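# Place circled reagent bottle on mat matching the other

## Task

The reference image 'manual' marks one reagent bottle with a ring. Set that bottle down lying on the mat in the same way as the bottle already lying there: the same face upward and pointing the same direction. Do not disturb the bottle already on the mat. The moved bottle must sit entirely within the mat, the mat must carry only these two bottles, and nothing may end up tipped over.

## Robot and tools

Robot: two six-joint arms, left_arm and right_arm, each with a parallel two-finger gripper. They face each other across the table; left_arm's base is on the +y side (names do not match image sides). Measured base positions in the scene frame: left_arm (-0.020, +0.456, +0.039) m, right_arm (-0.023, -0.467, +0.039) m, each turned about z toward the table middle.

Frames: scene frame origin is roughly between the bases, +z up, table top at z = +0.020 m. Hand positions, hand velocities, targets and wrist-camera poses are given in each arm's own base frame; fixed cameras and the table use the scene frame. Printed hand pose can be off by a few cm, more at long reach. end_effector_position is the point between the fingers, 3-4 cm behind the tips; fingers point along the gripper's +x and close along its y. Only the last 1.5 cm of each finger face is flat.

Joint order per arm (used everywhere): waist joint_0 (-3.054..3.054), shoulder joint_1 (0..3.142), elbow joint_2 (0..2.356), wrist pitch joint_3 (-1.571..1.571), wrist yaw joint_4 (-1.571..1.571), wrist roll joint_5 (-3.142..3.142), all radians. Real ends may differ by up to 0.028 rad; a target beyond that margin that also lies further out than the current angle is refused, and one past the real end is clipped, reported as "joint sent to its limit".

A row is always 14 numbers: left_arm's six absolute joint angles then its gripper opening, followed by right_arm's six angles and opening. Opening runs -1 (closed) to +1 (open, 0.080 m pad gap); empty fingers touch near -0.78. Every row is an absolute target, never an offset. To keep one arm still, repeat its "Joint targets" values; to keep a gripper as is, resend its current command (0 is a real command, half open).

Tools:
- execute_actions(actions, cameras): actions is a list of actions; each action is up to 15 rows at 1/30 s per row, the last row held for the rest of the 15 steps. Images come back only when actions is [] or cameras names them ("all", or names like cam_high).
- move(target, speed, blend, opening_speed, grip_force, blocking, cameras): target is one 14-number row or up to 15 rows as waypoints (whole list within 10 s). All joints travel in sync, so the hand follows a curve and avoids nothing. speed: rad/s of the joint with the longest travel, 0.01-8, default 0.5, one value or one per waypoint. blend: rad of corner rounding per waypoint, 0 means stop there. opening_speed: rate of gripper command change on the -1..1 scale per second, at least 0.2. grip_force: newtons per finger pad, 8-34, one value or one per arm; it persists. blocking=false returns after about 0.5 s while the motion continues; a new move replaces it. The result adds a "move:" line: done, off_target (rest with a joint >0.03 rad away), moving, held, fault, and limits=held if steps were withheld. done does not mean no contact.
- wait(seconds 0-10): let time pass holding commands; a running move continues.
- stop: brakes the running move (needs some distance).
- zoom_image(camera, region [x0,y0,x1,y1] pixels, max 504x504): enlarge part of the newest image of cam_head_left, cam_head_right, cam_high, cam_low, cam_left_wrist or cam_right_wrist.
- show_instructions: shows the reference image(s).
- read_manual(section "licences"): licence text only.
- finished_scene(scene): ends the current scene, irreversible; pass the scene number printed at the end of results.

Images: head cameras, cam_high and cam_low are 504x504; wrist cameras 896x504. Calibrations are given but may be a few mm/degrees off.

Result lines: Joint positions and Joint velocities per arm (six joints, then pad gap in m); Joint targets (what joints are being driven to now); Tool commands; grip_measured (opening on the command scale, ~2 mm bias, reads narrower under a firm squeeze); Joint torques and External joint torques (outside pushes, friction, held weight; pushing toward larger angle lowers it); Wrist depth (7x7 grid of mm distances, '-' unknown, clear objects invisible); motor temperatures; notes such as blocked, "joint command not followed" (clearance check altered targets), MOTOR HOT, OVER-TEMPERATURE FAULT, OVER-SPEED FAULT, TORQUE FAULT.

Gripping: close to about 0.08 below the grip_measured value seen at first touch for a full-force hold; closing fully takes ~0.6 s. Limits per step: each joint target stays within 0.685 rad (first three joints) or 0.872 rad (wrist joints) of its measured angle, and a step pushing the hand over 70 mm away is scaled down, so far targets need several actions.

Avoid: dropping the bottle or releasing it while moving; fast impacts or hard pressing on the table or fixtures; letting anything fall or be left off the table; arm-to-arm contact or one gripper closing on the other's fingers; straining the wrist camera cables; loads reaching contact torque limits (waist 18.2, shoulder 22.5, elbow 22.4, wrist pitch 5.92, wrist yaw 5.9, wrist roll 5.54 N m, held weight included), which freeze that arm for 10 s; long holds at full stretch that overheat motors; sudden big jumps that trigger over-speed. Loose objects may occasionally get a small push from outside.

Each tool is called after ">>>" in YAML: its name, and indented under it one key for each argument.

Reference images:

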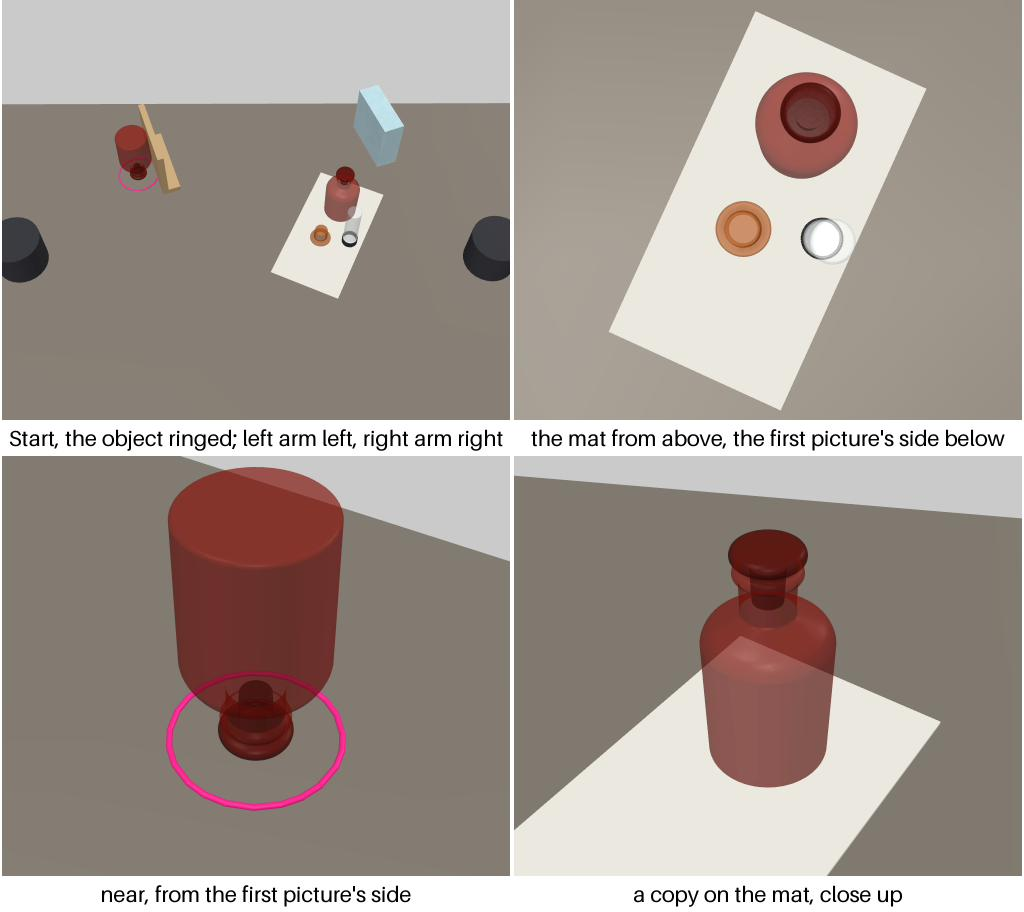

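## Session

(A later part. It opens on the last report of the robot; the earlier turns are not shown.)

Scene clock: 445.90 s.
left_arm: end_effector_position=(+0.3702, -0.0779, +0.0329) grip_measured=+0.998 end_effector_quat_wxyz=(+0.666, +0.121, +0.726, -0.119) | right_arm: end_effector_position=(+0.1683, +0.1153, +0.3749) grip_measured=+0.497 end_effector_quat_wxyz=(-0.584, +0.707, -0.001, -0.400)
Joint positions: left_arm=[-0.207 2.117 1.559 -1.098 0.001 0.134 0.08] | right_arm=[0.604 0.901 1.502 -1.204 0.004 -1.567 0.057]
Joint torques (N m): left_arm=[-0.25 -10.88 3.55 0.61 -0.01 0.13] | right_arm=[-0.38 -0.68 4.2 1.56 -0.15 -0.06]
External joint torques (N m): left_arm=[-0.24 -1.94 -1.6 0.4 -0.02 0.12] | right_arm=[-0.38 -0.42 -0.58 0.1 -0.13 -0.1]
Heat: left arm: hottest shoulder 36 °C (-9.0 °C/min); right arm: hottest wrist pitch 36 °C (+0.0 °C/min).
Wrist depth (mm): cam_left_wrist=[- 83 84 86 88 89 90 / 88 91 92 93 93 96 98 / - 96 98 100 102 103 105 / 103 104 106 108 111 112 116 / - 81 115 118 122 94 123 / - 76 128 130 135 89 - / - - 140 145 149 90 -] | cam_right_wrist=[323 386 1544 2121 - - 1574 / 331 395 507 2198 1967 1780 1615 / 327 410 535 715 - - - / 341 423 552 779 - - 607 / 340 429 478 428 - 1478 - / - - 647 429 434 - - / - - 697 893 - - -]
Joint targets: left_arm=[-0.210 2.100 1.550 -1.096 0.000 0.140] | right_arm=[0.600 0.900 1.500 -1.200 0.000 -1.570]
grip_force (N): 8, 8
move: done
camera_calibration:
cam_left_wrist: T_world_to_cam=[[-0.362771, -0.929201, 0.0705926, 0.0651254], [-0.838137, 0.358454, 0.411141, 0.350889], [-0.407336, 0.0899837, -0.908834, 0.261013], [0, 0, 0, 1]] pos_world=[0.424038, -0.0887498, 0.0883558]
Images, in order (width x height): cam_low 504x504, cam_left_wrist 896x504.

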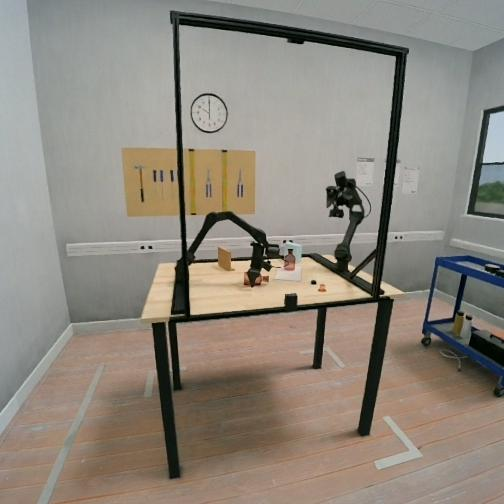

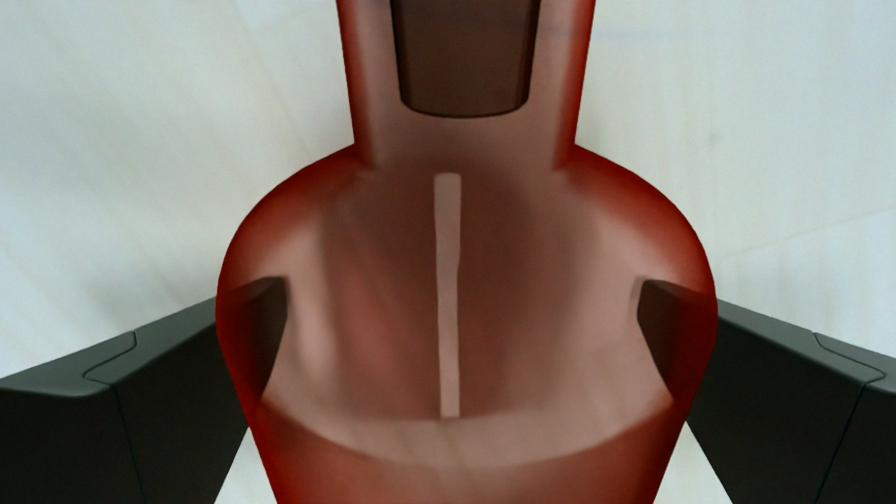

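>>> move:
  target: [-0.21,2.1,1.575,-1.121,0,0.14,1,0.6,0.9,1.5,-1.2,0,-1.57,0.5]
  speed: 0.15

>>> move:
  target:
    - [-0.21,2.1,1.575,-1.121,0,0.14,0.3,0.6,0.9,1.5,-1.2,0,-1.57,0.5]
    - [-0.21,2.0547,1.934,-1.535,0,0.14,0.3,0.6,0.9,1.5,-1.2,0,-1.57,0.5]
  grip_force: 32
  opening_speed: 0.7
  speed: 0.3

>>> move:
  target:
    - [-0.1,1.6051,0.7332,0.787,0,0,0.3,0.6,0.9,1.5,-1.2,0,-1.57,0.5]
    - [0.029,2.18,1.10,0.996,0,0,0.3,0.6,0.9,1.5,-1.2,0,-1.57,0.5]
  speed: 0.4
  cameras: ["cam_left_wrist","cam_low","cam_high","cam_head_left"]

>>> zoom_image:
  camera: "cam_low"
  region: [220, 210, 310, 300]

Scene clock: 468.27 s.
left_arm: end_effector_position=(+0.3659, -0.0770, +0.0337) grip_measured=+0.998 end_effector_quat_wxyz=(+0.659, +0.121, +0.733, -0.119) | right_arm: end_effector_position=(+0.1683, +0.1153, +0.3749) grip_measured=+0.497 end_effector_quat_wxyz=(-0.584, +0.707, -0.001, -0.400)
Joint positions: left_arm=[-0.207 2.117 1.561 -1.12 0.001 0.134 0.08] | right_arm=[0.604 0.901 1.502 -1.204 0.004 -1.567 0.057]
Joint torques (N m): left_arm=[-0.15 -10.92 6.25 0.33 -0.01 0.17] | right_arm=[-0.31 -0.77 4.17 1.58 -0.15 -0.05]
External joint torques (N m): left_arm=[-0.09 -2.05 1.21 0.2 -0.02 0.17] | right_arm=[-0.32 -0.45 -0.65 0.1 -0.12 -0.09]
Heat: left arm: hottest shoulder 39 °C (+2.0 °C/min); right arm: hottest wrist pitch 37 °C (+1.0 °C/min).
Wrist depth (mm): cam_left_wrist=[- 83 84 86 88 90 91 / 89 91 92 93 94 96 98 / - 96 99 101 103 104 106 / 104 105 107 109 113 115 117 / - 81 116 120 124 94 124 / - 76 130 134 137 89 - / - - 145 150 153 90 -] | cam_right_wrist=[324 384 1515 2067 - - 1682 / 332 397 503 2067 - - 1363 / 335 409 536 726 - - 1584 / 344 421 556 779 - - 614 / 354 419 492 429 - - - / 343 - 649 427 435 - - / - - 693 920 - - -]
Joint targets: left_arm=[-0.210 2.100 1.575 -1.121 0.000 0.140] | right_arm=[0.600 0.900 1.500 -1.200 0.000 -1.570]
grip_force (N): 8, 8
move: done

Scene clock: 471.30 s.
left_arm: end_effector_position=(+0.3644, -0.0767, +0.1384) grip_measured=+0.584 end_effector_quat_wxyz=(+0.652, +0.121, +0.739, -0.119) | right_arm: end_effector_position=(+0.1683, +0.1153, +0.3749) grip_measured=+0.497 end_effector_quat_wxyz=(-0.584, +0.707, -0.001, -0.400)
Joint positions: left_arm=[-0.207 2.075 1.915 -1.533 0.001 0.135 0.061] | right_arm=[0.604 0.901 1.502 -1.204 0.004 -1.567 0.057]
Joint torques (N m): left_arm=[-0.23 -11.38 7.13 0.27 0 0.13] | right_arm=[-0.33 -0.67 4.24 1.55 -0.15 -0.06]
External joint torques (N m): left_arm=[-0.22 -2.57 1.85 0.14 -0.01 0.13] | right_arm=[-0.32 -0.35 -0.56 0.09 -0.13 -0.1]
Heat: left arm: hottest shoulder 40 °C (+3.0 °C/min); right arm: hottest wrist pitch 37 °C (+1.0 °C/min).
Wrist depth (mm): cam_left_wrist=[174 175 178 181 184 188 191 / 186 188 192 196 200 203 207 / 200 204 207 213 217 222 225 / 219 223 227 233 237 244 249 / 235 76 243 256 256 90 273 / - - 269 285 293 76 - / - - 314 322 333 70 -] | cam_right_wrist=[324 384 1525 2103 2238 - 1951 / 330 397 500 2103 - - - / 336 407 533 722 1983 1626 - / 341 423 558 782 1780 1584 640 / 345 426 593 443 1718 1706 - / 350 - 661 440 355 - - / - - 705 789 - - -]
Joint targets: left_arm=[-0.210 2.055 1.934 -1.535 0.000 0.140] | right_arm=[0.600 0.900 1.500 -1.200 0.000 -1.570]
grip_force (N): 32, 32
move: done

Scene clock: 479.63 s.
left_arm: end_effector_position=(+0.5519, +0.0153, +0.1035) grip_measured=+0.584 end_effector_quat_wxyz=(+0.998, +0.001, +0.057, +0.013) | right_arm: end_effector_position=(+0.1683, +0.1153, +0.3749) grip_measured=+0.497 end_effector_quat_wxyz=(-0.584, +0.707, -0.001, -0.400)
Joint positions: left_arm=[0.028 2.18 1.078 0.987 0.001 0.004 0.061] | right_arm=[0.604 0.901 1.502 -1.204 0.004 -1.567 0.057]
Joint torques (N m): left_arm=[0.04 -9.45 7.09 2.94 -0.02 -0.13] | right_arm=[-0.26 -0.73 4.21 1.54 -0.16 -0.05]
External joint torques (N m): left_arm=[-0.04 -0.1 1.98 1.27 -0.01 -0.13] | right_arm=[-0.27 -0.35 -0.61 0.08 -0.13 -0.09]
Motor temperatures (°C): left_arm=[23 42 32 33 27 26] | right_arm=[23 24 29 37 28 26]
Heat: left arm: hottest shoulder 42 °C (+7.0 °C/min); right arm: hottest wrist pitch 37 °C (+1.0 °C/min).
Wrist depth (mm): cam_left_wrist=[1499 2457 1781 361 1701 2527 2708 / 413 427 444 408 563 431 410 / 365 375 380 388 393 399 406 / 273 289 293 296 300 306 310 / 240 76 217 241 232 90 249 / - - 185 197 199 76 - / - - 169 170 171 70 -] | cam_right_wrist=[324 383 1534 2067 2489 - 1718 / 331 396 509 2140 - - - / 329 408 534 715 - - - / 345 421 558 777 1682 - 604 / 352 416 601 816 100 1574 - / - - 446 741 - - - / - - 466 510 507 - -]
Joint targets: left_arm=[0.029 2.180 1.100 0.996 0.000 0.000] | right_arm=[0.600 0.900 1.500 -1.200 0.000 -1.570]
grip_force (N): 32, 32
move: done
camera_calibration:
cam_left_wrist: T_world_to_cam=[[-0.0326296, -0.998911, -0.033348, 0.0423376], [-0.441097, 0.044333, -0.896364, 0.361704], [0.896866, -0.0145383, -0.442063, -0.375683], [0, 0, 0, 1]] pos_world=[0.497865, 0.0207942, 0.159555]
Images, in order (width x height): cam_head_left 504x504, cam_high 504x504, cam_low 504x504, cam_left_wrist 896x504.

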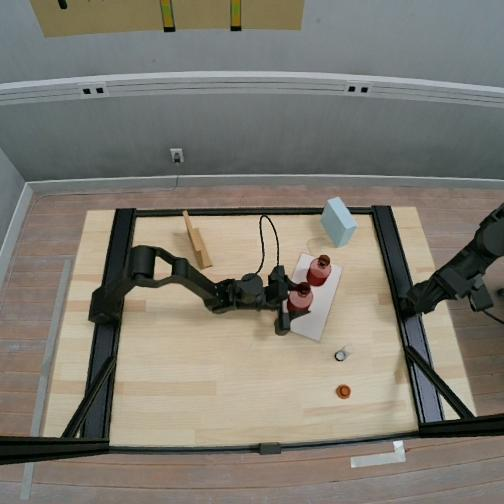

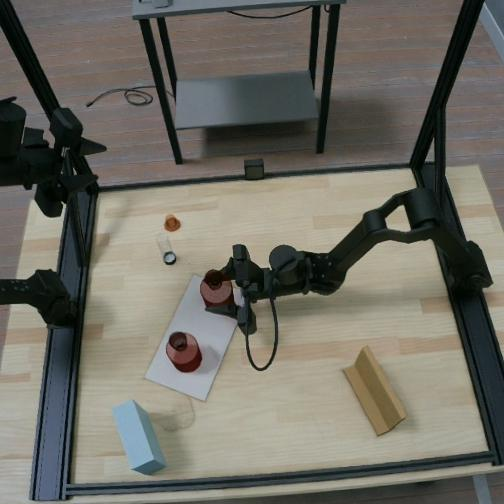

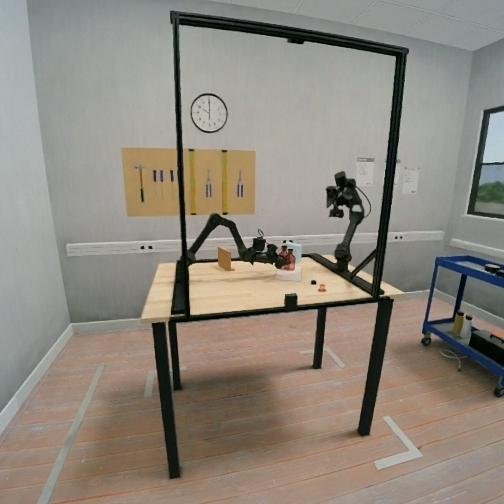

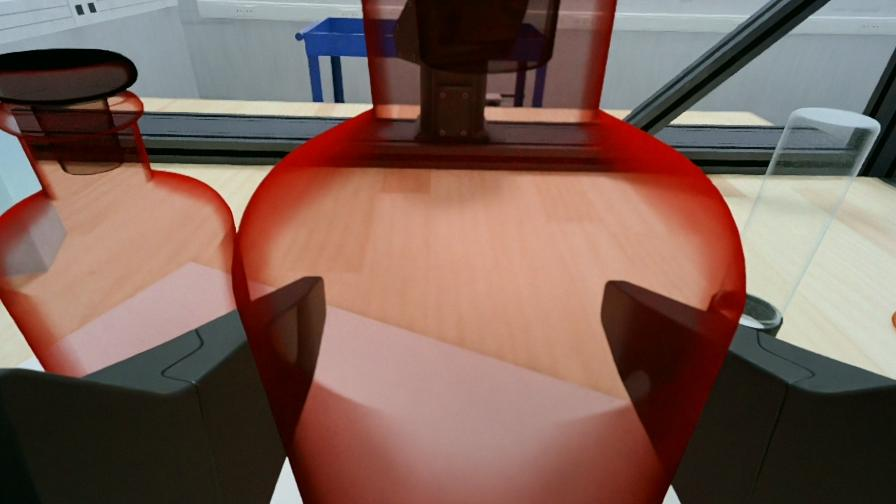

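Scaled by 5.600 from the camera's 504x504 image, which has a finer 720x720 frame.

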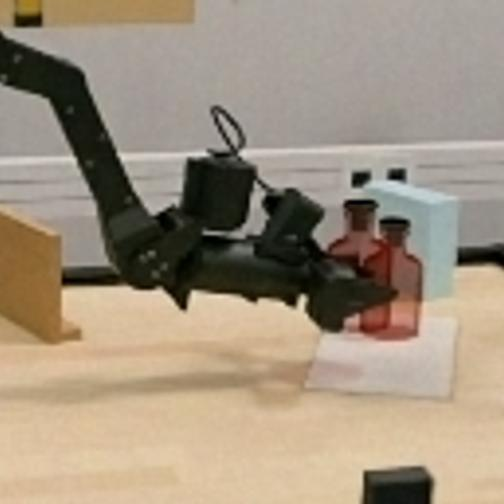

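>>> move:
  target: [0.029,2.371,1.085,1.215,0,0,0.3,0.6,0.9,1.5,-1.2,0,-1.57,0.5]
  speed: 0.2
  cameras: ["cam_low"]

>>> zoom_image:
  camera: "cam_low"
  region: [250, 230, 310, 290]

Scene clock: 491.17 s.
left_arm: end_effector_position=(+0.5520, +0.0153, +0.0544) grip_measured=+0.584 end_effector_quat_wxyz=(+0.999, +0.001, +0.038, +0.013) | right_arm: end_effector_position=(+0.1683, +0.1153, +0.3749) grip_measured=+0.497 end_effector_quat_wxyz=(-0.584, +0.707, -0.001, -0.400)
Joint positions: left_arm=[0.028 2.363 1.078 1.209 0.001 0.004 0.061] | right_arm=[0.604 0.901 1.502 -1.204 0.004 -1.567 0.057]
Joint torques (N m): left_arm=[0.19 -8.72 4.59 2.65 -0.03 -0.12] | right_arm=[-0.31 -0.63 4.16 1.54 -0.14 -0.07]
External joint torques (N m): left_arm=[0.13 0.89 0.26 0.98 -0.02 -0.12] | right_arm=[-0.32 -0.31 -0.68 0.06 -0.12 -0.12]
Heat: left arm: hottest shoulder 44 °C (+9.1 °C/min); right arm: hottest wrist pitch 37 °C (+1.0 °C/min).
Wrist depth (mm): cam_left_wrist=[1746 2480 2480 382 2140 361 2503 / 371 377 369 381 388 391 391 / 280 285 290 295 301 307 312 / 205 207 211 219 222 223 219 / 170 165 155 168 163 90 180 / - - 134 136 137 76 - / - - 119 119 121 70 -] | cam_right_wrist=[324 386 1469 2198 - - 1694 / 330 395 507 2159 - - - / 336 409 536 739 - - - / 344 420 554 774 - - 613 / 353 415 629 800 - - 1394 / 349 - 451 730 - - - / - - 640 518 529 - -]
Joint targets: left_arm=[0.029 2.371 1.085 1.215 0.000 0.000] | right_arm=[0.600 0.900 1.500 -1.200 0.000 -1.570]
grip_force (N): 32, 32
move: done
Images, in order (width x height): cam_low 504x504.

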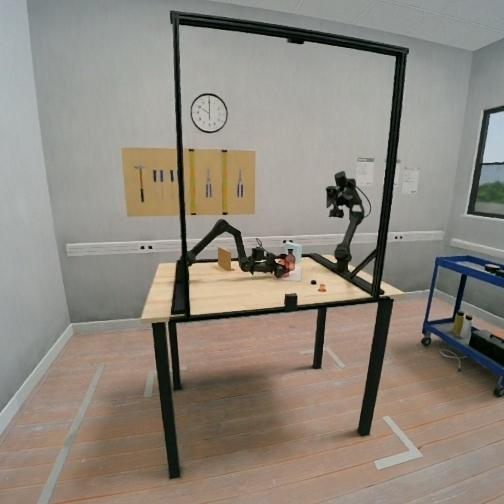

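Scaled by 8.400 from the camera's 504x504 image, which has a finer 720x720 frame.

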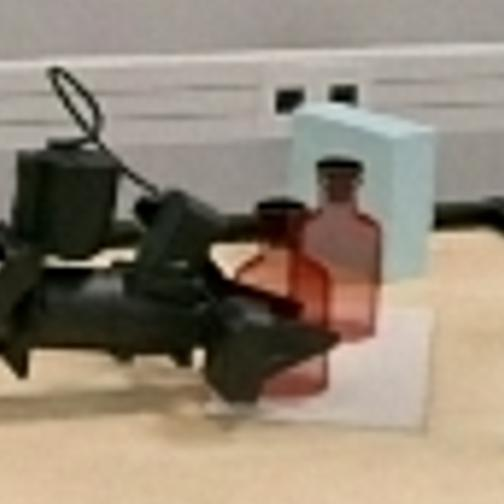

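>>> move:
  target: [0.029,2.387,1.085,1.222,0,0,0.3,0.6,0.9,1.5,-1.2,0,-1.57,0.5]
  speed: 0.03

>>> move:
  target: [0.029,2.397,1.085,1.232,0,0,0.3,0.6,0.9,1.5,-1.2,0,-1.57,0.5]
  speed: 0.03
  cameras: ["cam_low","cam_left_wrist"]

>>> zoom_image:
  camera: "cam_low"
  region: [250, 230, 310, 290]

Scene clock: 498.73 s.
left_arm: end_effector_position=(+0.5518, +0.0153, +0.0527) grip_measured=+0.584 end_effector_quat_wxyz=(+0.999, +0.001, +0.036, +0.013) | right_arm: end_effector_position=(+0.1683, +0.1153, +0.3749) grip_measured=+0.497 end_effector_quat_wxyz=(-0.584, +0.707, -0.001, -0.400)
Joint positions: left_arm=[0.028 2.371 1.078 1.222 0.001 0.004 0.061] | right_arm=[0.604 0.901 1.502 -1.204 0.004 -1.567 0.057]
Joint torques (N m): left_arm=[0.16 -7.83 4.59 2.21 -0.01 -0.15] | right_arm=[-0.3 -0.71 4.22 1.56 -0.17 -0.05]
External joint torques (N m): left_arm=[0.18 1.7 0.34 0.56 -0.01 -0.15] | right_arm=[-0.29 -0.49 -0.53 0.09 -0.15 -0.1]
Motor temperatures (°C): left_arm=[23 43 32 38 27 26] | right_arm=[23 24 29 37 28 26]
Heat: left arm: hottest shoulder 43 °C (+8.0 °C/min); right arm: hottest wrist pitch 37 °C (+1.0 °C/min).
Wrist depth (mm): cam_left_wrist=[1723 2140 1580 377 2412 373 2435 / 375 373 379 382 390 392 393 / 282 291 296 301 305 308 315 / 207 209 218 221 224 223 218 / 171 165 155 168 163 90 181 / - - 134 136 136 76 - / - - 119 116 121 70 -] | cam_right_wrist=[325 383 1506 2067 - - 1730 / 331 397 509 2140 - - - / 328 409 535 715 - 2033 1554 / 343 418 556 774 - - - / 353 416 630 810 - - - / - - 453 733 - - - / - - 642 810 535 - -]
Joint targets: left_arm=[0.029 2.387 1.085 1.222 0.000 0.000] | right_arm=[0.600 0.900 1.500 -1.200 0.000 -1.570]
grip_force (N): 32, 32
move: done

Scene clock: 499.43 s.
left_arm: end_effector_position=(+0.5517, +0.0153, +0.0519) grip_measured=+0.584 end_effector_quat_wxyz=(+0.999, +0.001, +0.033, +0.013) | right_arm: end_effector_position=(+0.1683, +0.1153, +0.3749) grip_measured=+0.497 end_effector_quat_wxyz=(-0.584, +0.707, -0.001, -0.400)
Joint positions: left_arm=[0.028 2.378 1.078 1.234 0.001 0.004 0.061] | right_arm=[0.604 0.901 1.502 -1.204 0.004 -1.567 0.057]
Joint torques (N m): left_arm=[0.21 -7.56 4.58 2.03 -0.03 -0.14] | right_arm=[-0.35 -0.78 4.19 1.55 -0.15 -0.06]
External joint torques (N m): left_arm=[0.26 2.16 0.26 0.34 -0.04 -0.14] | right_arm=[-0.35 -0.46 -0.62 0.08 -0.13 -0.1]
Heat: left arm: hottest shoulder 43 °C (+8.1 °C/min); right arm: hottest wrist pitch 37 °C (+1.0 °C/min).
Wrist depth (mm): cam_left_wrist=[1516 3635 1909 379 2576 359 2435 / 376 377 381 388 396 395 386 / 286 293 298 304 309 315 316 / 209 211 220 223 226 222 219 / 173 166 155 170 164 90 181 / - - 134 136 137 76 - / - - 119 119 121 73 -] | cam_right_wrist=[324 385 1487 2033 2198 2140 1671 / 330 397 504 1951 - - - / 328 408 541 737 - - 1487 / 344 421 558 777 - - - / 341 414 632 827 - 1615 - / 344 - 458 744 - - - / - - 637 519 533 - -]
Joint targets: left_arm=[0.029 2.397 1.085 1.232 0.000 0.000] | right_arm=[0.600 0.900 1.500 -1.200 0.000 -1.570]
grip_force (N): 32, 32
move: done
camera_calibration:
cam_left_wrist: T_world_to_cam=[[-0.0309252, -0.998864, -0.036263, 0.0397965], [-0.396194, 0.0455586, -0.917036, 0.291665], [0.917646, -0.0139923, -0.397153, -0.41212], [0, 0, 0, 1]] pos_world=[0.494967, 0.0206969, 0.105236]
Images, in order (width x height): cam_low 504x504, cam_left_wrist 896x504.

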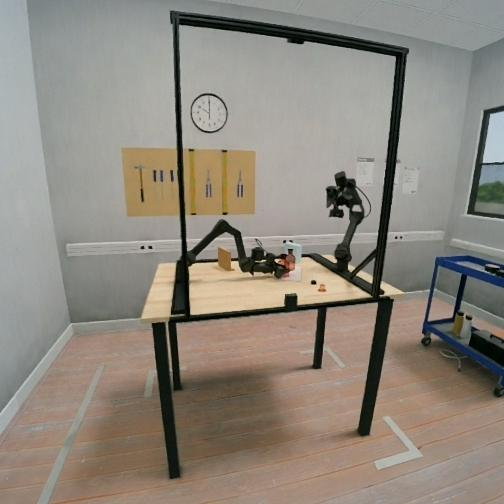

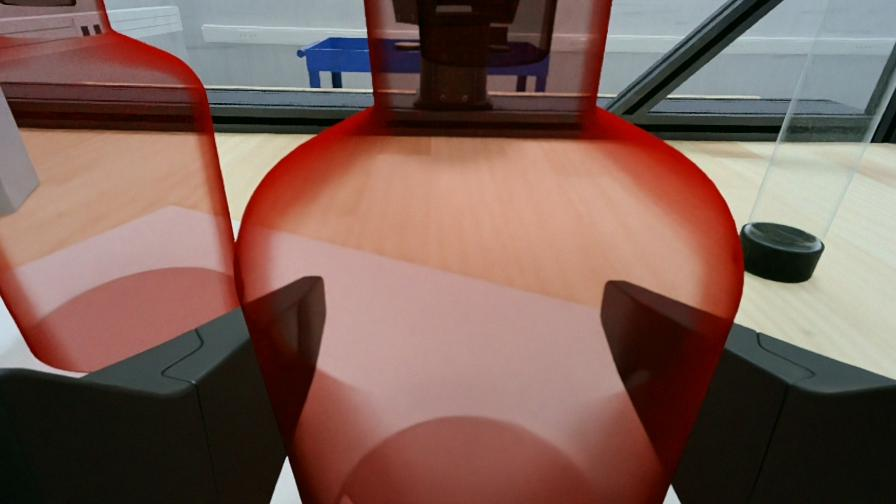

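Scaled by 8.400 from the camera's 504x504 image, which has a finer 720x720 frame.

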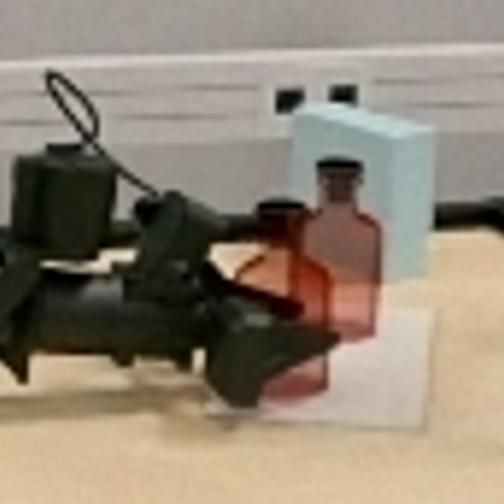

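>>> move:
  target:
    - [0.029,2.392,1.085,1.222,0,0,0.62,0.6,0.9,1.5,-1.2,0,-1.57,0.5]
    - [0.029,2.392,1.085,1.222,0,0,1,0.6,0.9,1.5,-1.2,0,-1.57,0.5]
  speed: 0.05
  opening_speed: 0.3
  cameras: ["cam_left_wrist"]

Scene clock: 513.10 s.
left_arm: end_effector_position=(+0.5519, +0.0152, +0.0475) grip_measured=+0.996 end_effector_quat_wxyz=(+0.999, +0.001, +0.040, +0.013) | right_arm: end_effector_position=(+0.1683, +0.1153, +0.3749) grip_measured=+0.497 end_effector_quat_wxyz=(-0.584, +0.707, -0.001, -0.400)
Joint positions: left_arm=[0.028 2.382 1.081 1.221 0.002 0.003 0.08] | right_arm=[0.604 0.901 1.502 -1.204 0.004 -1.567 0.057]
Joint torques (N m): left_arm=[0.08 -8.58 4.32 2.3 -0.04 -0.12] | right_arm=[-0.25 -0.64 4.21 1.55 -0.14 -0.06]
External joint torques (N m): left_arm=[0.09 1 0.08 0.64 -0.04 -0.12] | right_arm=[-0.25 -0.4 -0.52 0.11 -0.11 -0.1]
Heat: left arm: hottest shoulder 43 °C (+6.1 °C/min); right arm: hottest wrist pitch 37 °C (+0.0 °C/min).
Wrist depth (mm): cam_left_wrist=[1580 2230 2369 373 2435 361 - / 368 369 373 380 385 383 385 / 261 265 271 276 282 287 293 / 191 194 197 205 209 210 203 / 160 81 149 157 160 93 169 / - 76 129 132 133 89 - / - 108 111 112 116 108 -] | cam_right_wrist=[325 384 1506 2159 - 1951 1648 / 330 396 508 2050 - 1637 - / 328 407 536 713 - 1637 1461 / 344 421 557 789 1834 - 1848 / 353 416 630 835 100 - - / 349 - 453 681 - - - / - - 645 810 534 - -]
Joint targets: left_arm=[0.029 2.392 1.085 1.222 0.000 0.000] | right_arm=[0.600 0.900 1.500 -1.200 0.000 -1.570]
grip_force (N): 32, 32
move: done
camera_calibration:
cam_left_wrist: T_world_to_cam=[[-0.0321821, -0.998885, -0.0345321, 0.0401367], [-0.410079, 0.0447042, -0.910954, 0.294984], [0.911482, -0.0151555, -0.411061, -0.409966], [0, 0, 0, 1]] pos_world=[0.495935, 0.0206917, 0.101582]
Images, in order (width x height): cam_left_wrist 896x504.

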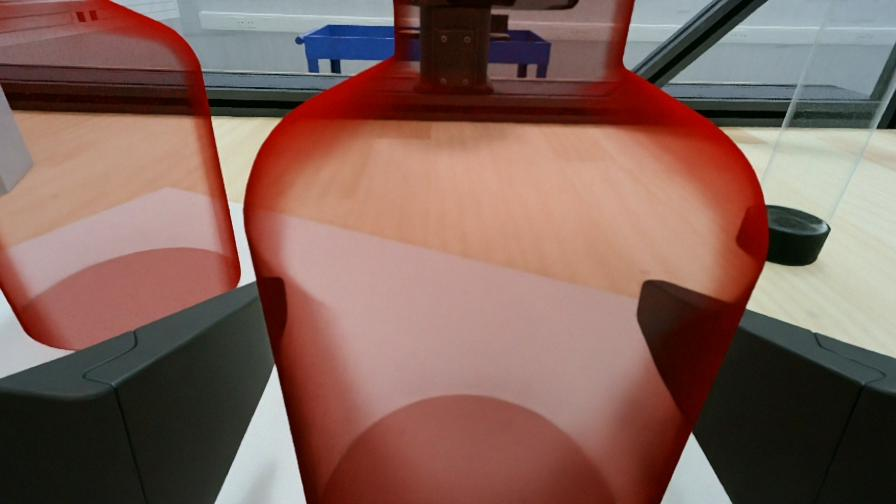

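>>> move:
  target:
    - [0.021,2.392,1.085,1.222,0,0,1,0.6,0.9,1.5,-1.2,0,-1.57,0.5]
    - [0.021,2.225,0.7875,1.359,0,0,1,0.6,0.9,1.5,-1.2,0,-1.57,0.5]
    - [0.021,2.13,0.53,1.52,0,0,1,0.6,0.9,1.5,-1.2,0,-1.57,0.5]
  speed: [0.1,0.15,0.3]
  cameras: ["cam_left_wrist","cam_low","cam_high","cam_head_left"]

>>> zoom_image:
  camera: "cam_high"
  region: [120, 200, 290, 420]

Scene clock: 533.90 s.
left_arm: end_effector_position=(+0.4313, +0.0100, +0.0584) grip_measured=+0.997 end_effector_quat_wxyz=(+0.999, +0.001, +0.046, +0.011) | right_arm: end_effector_position=(+0.1683, +0.1153, +0.3749) grip_measured=+0.497 end_effector_quat_wxyz=(-0.584, +0.707, -0.001, -0.400)
Joint positions: left_arm=[0.024 2.144 0.536 1.516 0.002 0.003 0.08] | right_arm=[0.604 0.901 1.502 -1.204 0.004 -1.567 0.057]
Joint torques (N m): left_arm=[-0.25 -8.48 1.64 2.49 -0.06 -0.14] | right_arm=[-0.25 -0.67 4.17 1.54 -0.15 -0.05]
External joint torques (N m): left_arm=[-0.26 -1.75 -1.11 0.85 -0.06 -0.14] | right_arm=[-0.26 -0.27 -0.68 0.07 -0.12 -0.09]
Heat: left arm: hottest shoulder 44 °C (+3.0 °C/min); right arm: hottest wrist pitch 37 °C (+0.0 °C/min).
Wrist depth (mm): cam_left_wrist=[311 - 1882 497 2503 4021 477 / 330 469 480 488 492 471 496 / 309 307 311 327 330 336 344 / 233 230 233 236 239 249 251 / 196 76 184 188 190 93 200 / - 76 159 160 162 89 - / - 132 136 137 138 90 -] | cam_right_wrist=[324 385 1564 2085 - 2368 1648 / 331 395 506 2159 2016 - - / 329 409 536 737 - - - / 341 425 557 792 - - - / 353 415 528 792 100 1615 1426 / 349 - 519 595 - - - / - - 611 808 - - -]
Joint targets: left_arm=[0.021 2.130 0.530 1.520 0.000 0.000] | right_arm=[0.600 0.900 1.500 -1.200 0.000 -1.570]
grip_force (N): 32, 32
move: done
camera_calibration:
cam_left_wrist: T_world_to_cam=[[-0.0366971, -0.99875, -0.0339411, 0.0333945], [-0.419569, 0.0462239, -0.906546, 0.2596], [0.906981, -0.0190269, -0.420741, -0.293125], [0, 0, 0, 1]] pos_world=[0.376004, 0.0157758, 0.113143]
Images, in order (width x height): cam_head_left 504x504, cam_high 504x504, cam_low 504x504, cam_left_wrist 896x504.

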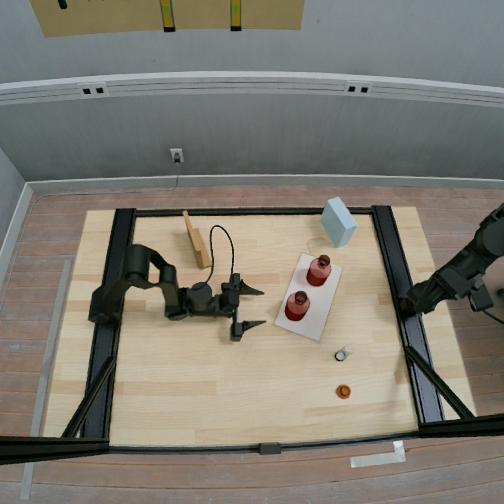

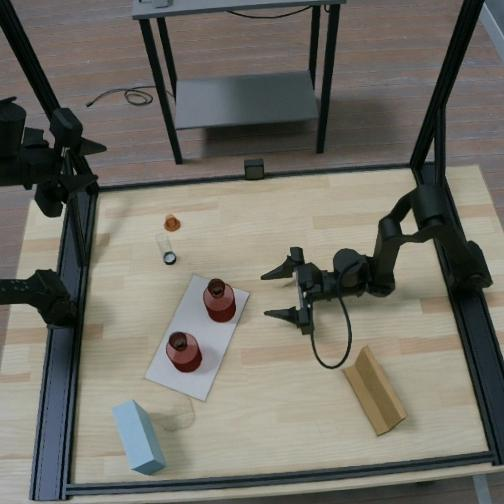

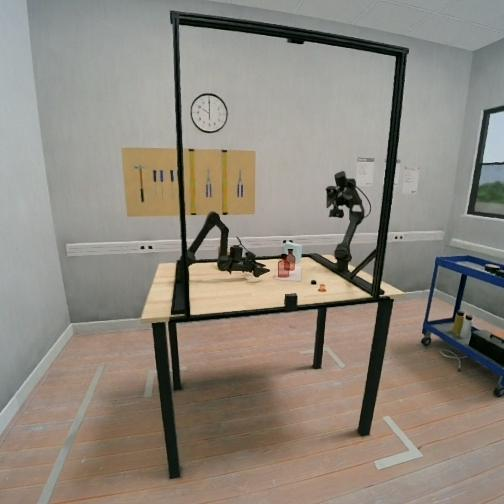

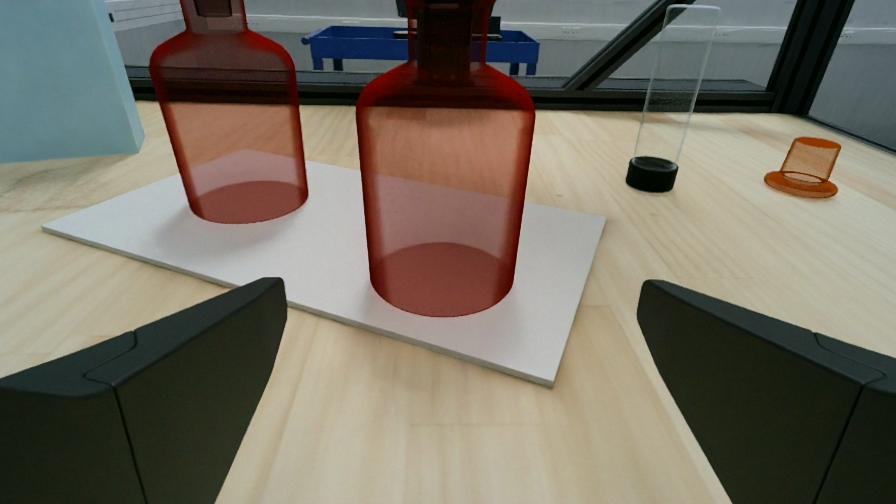

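Scaled by 2.291 from the camera's 504x504 image, which has a finer 720x720 frame.

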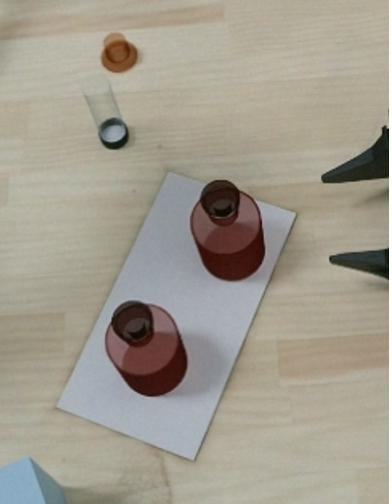

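>>> finished_scene:
  scene: 1

The scene is finished: the task was done.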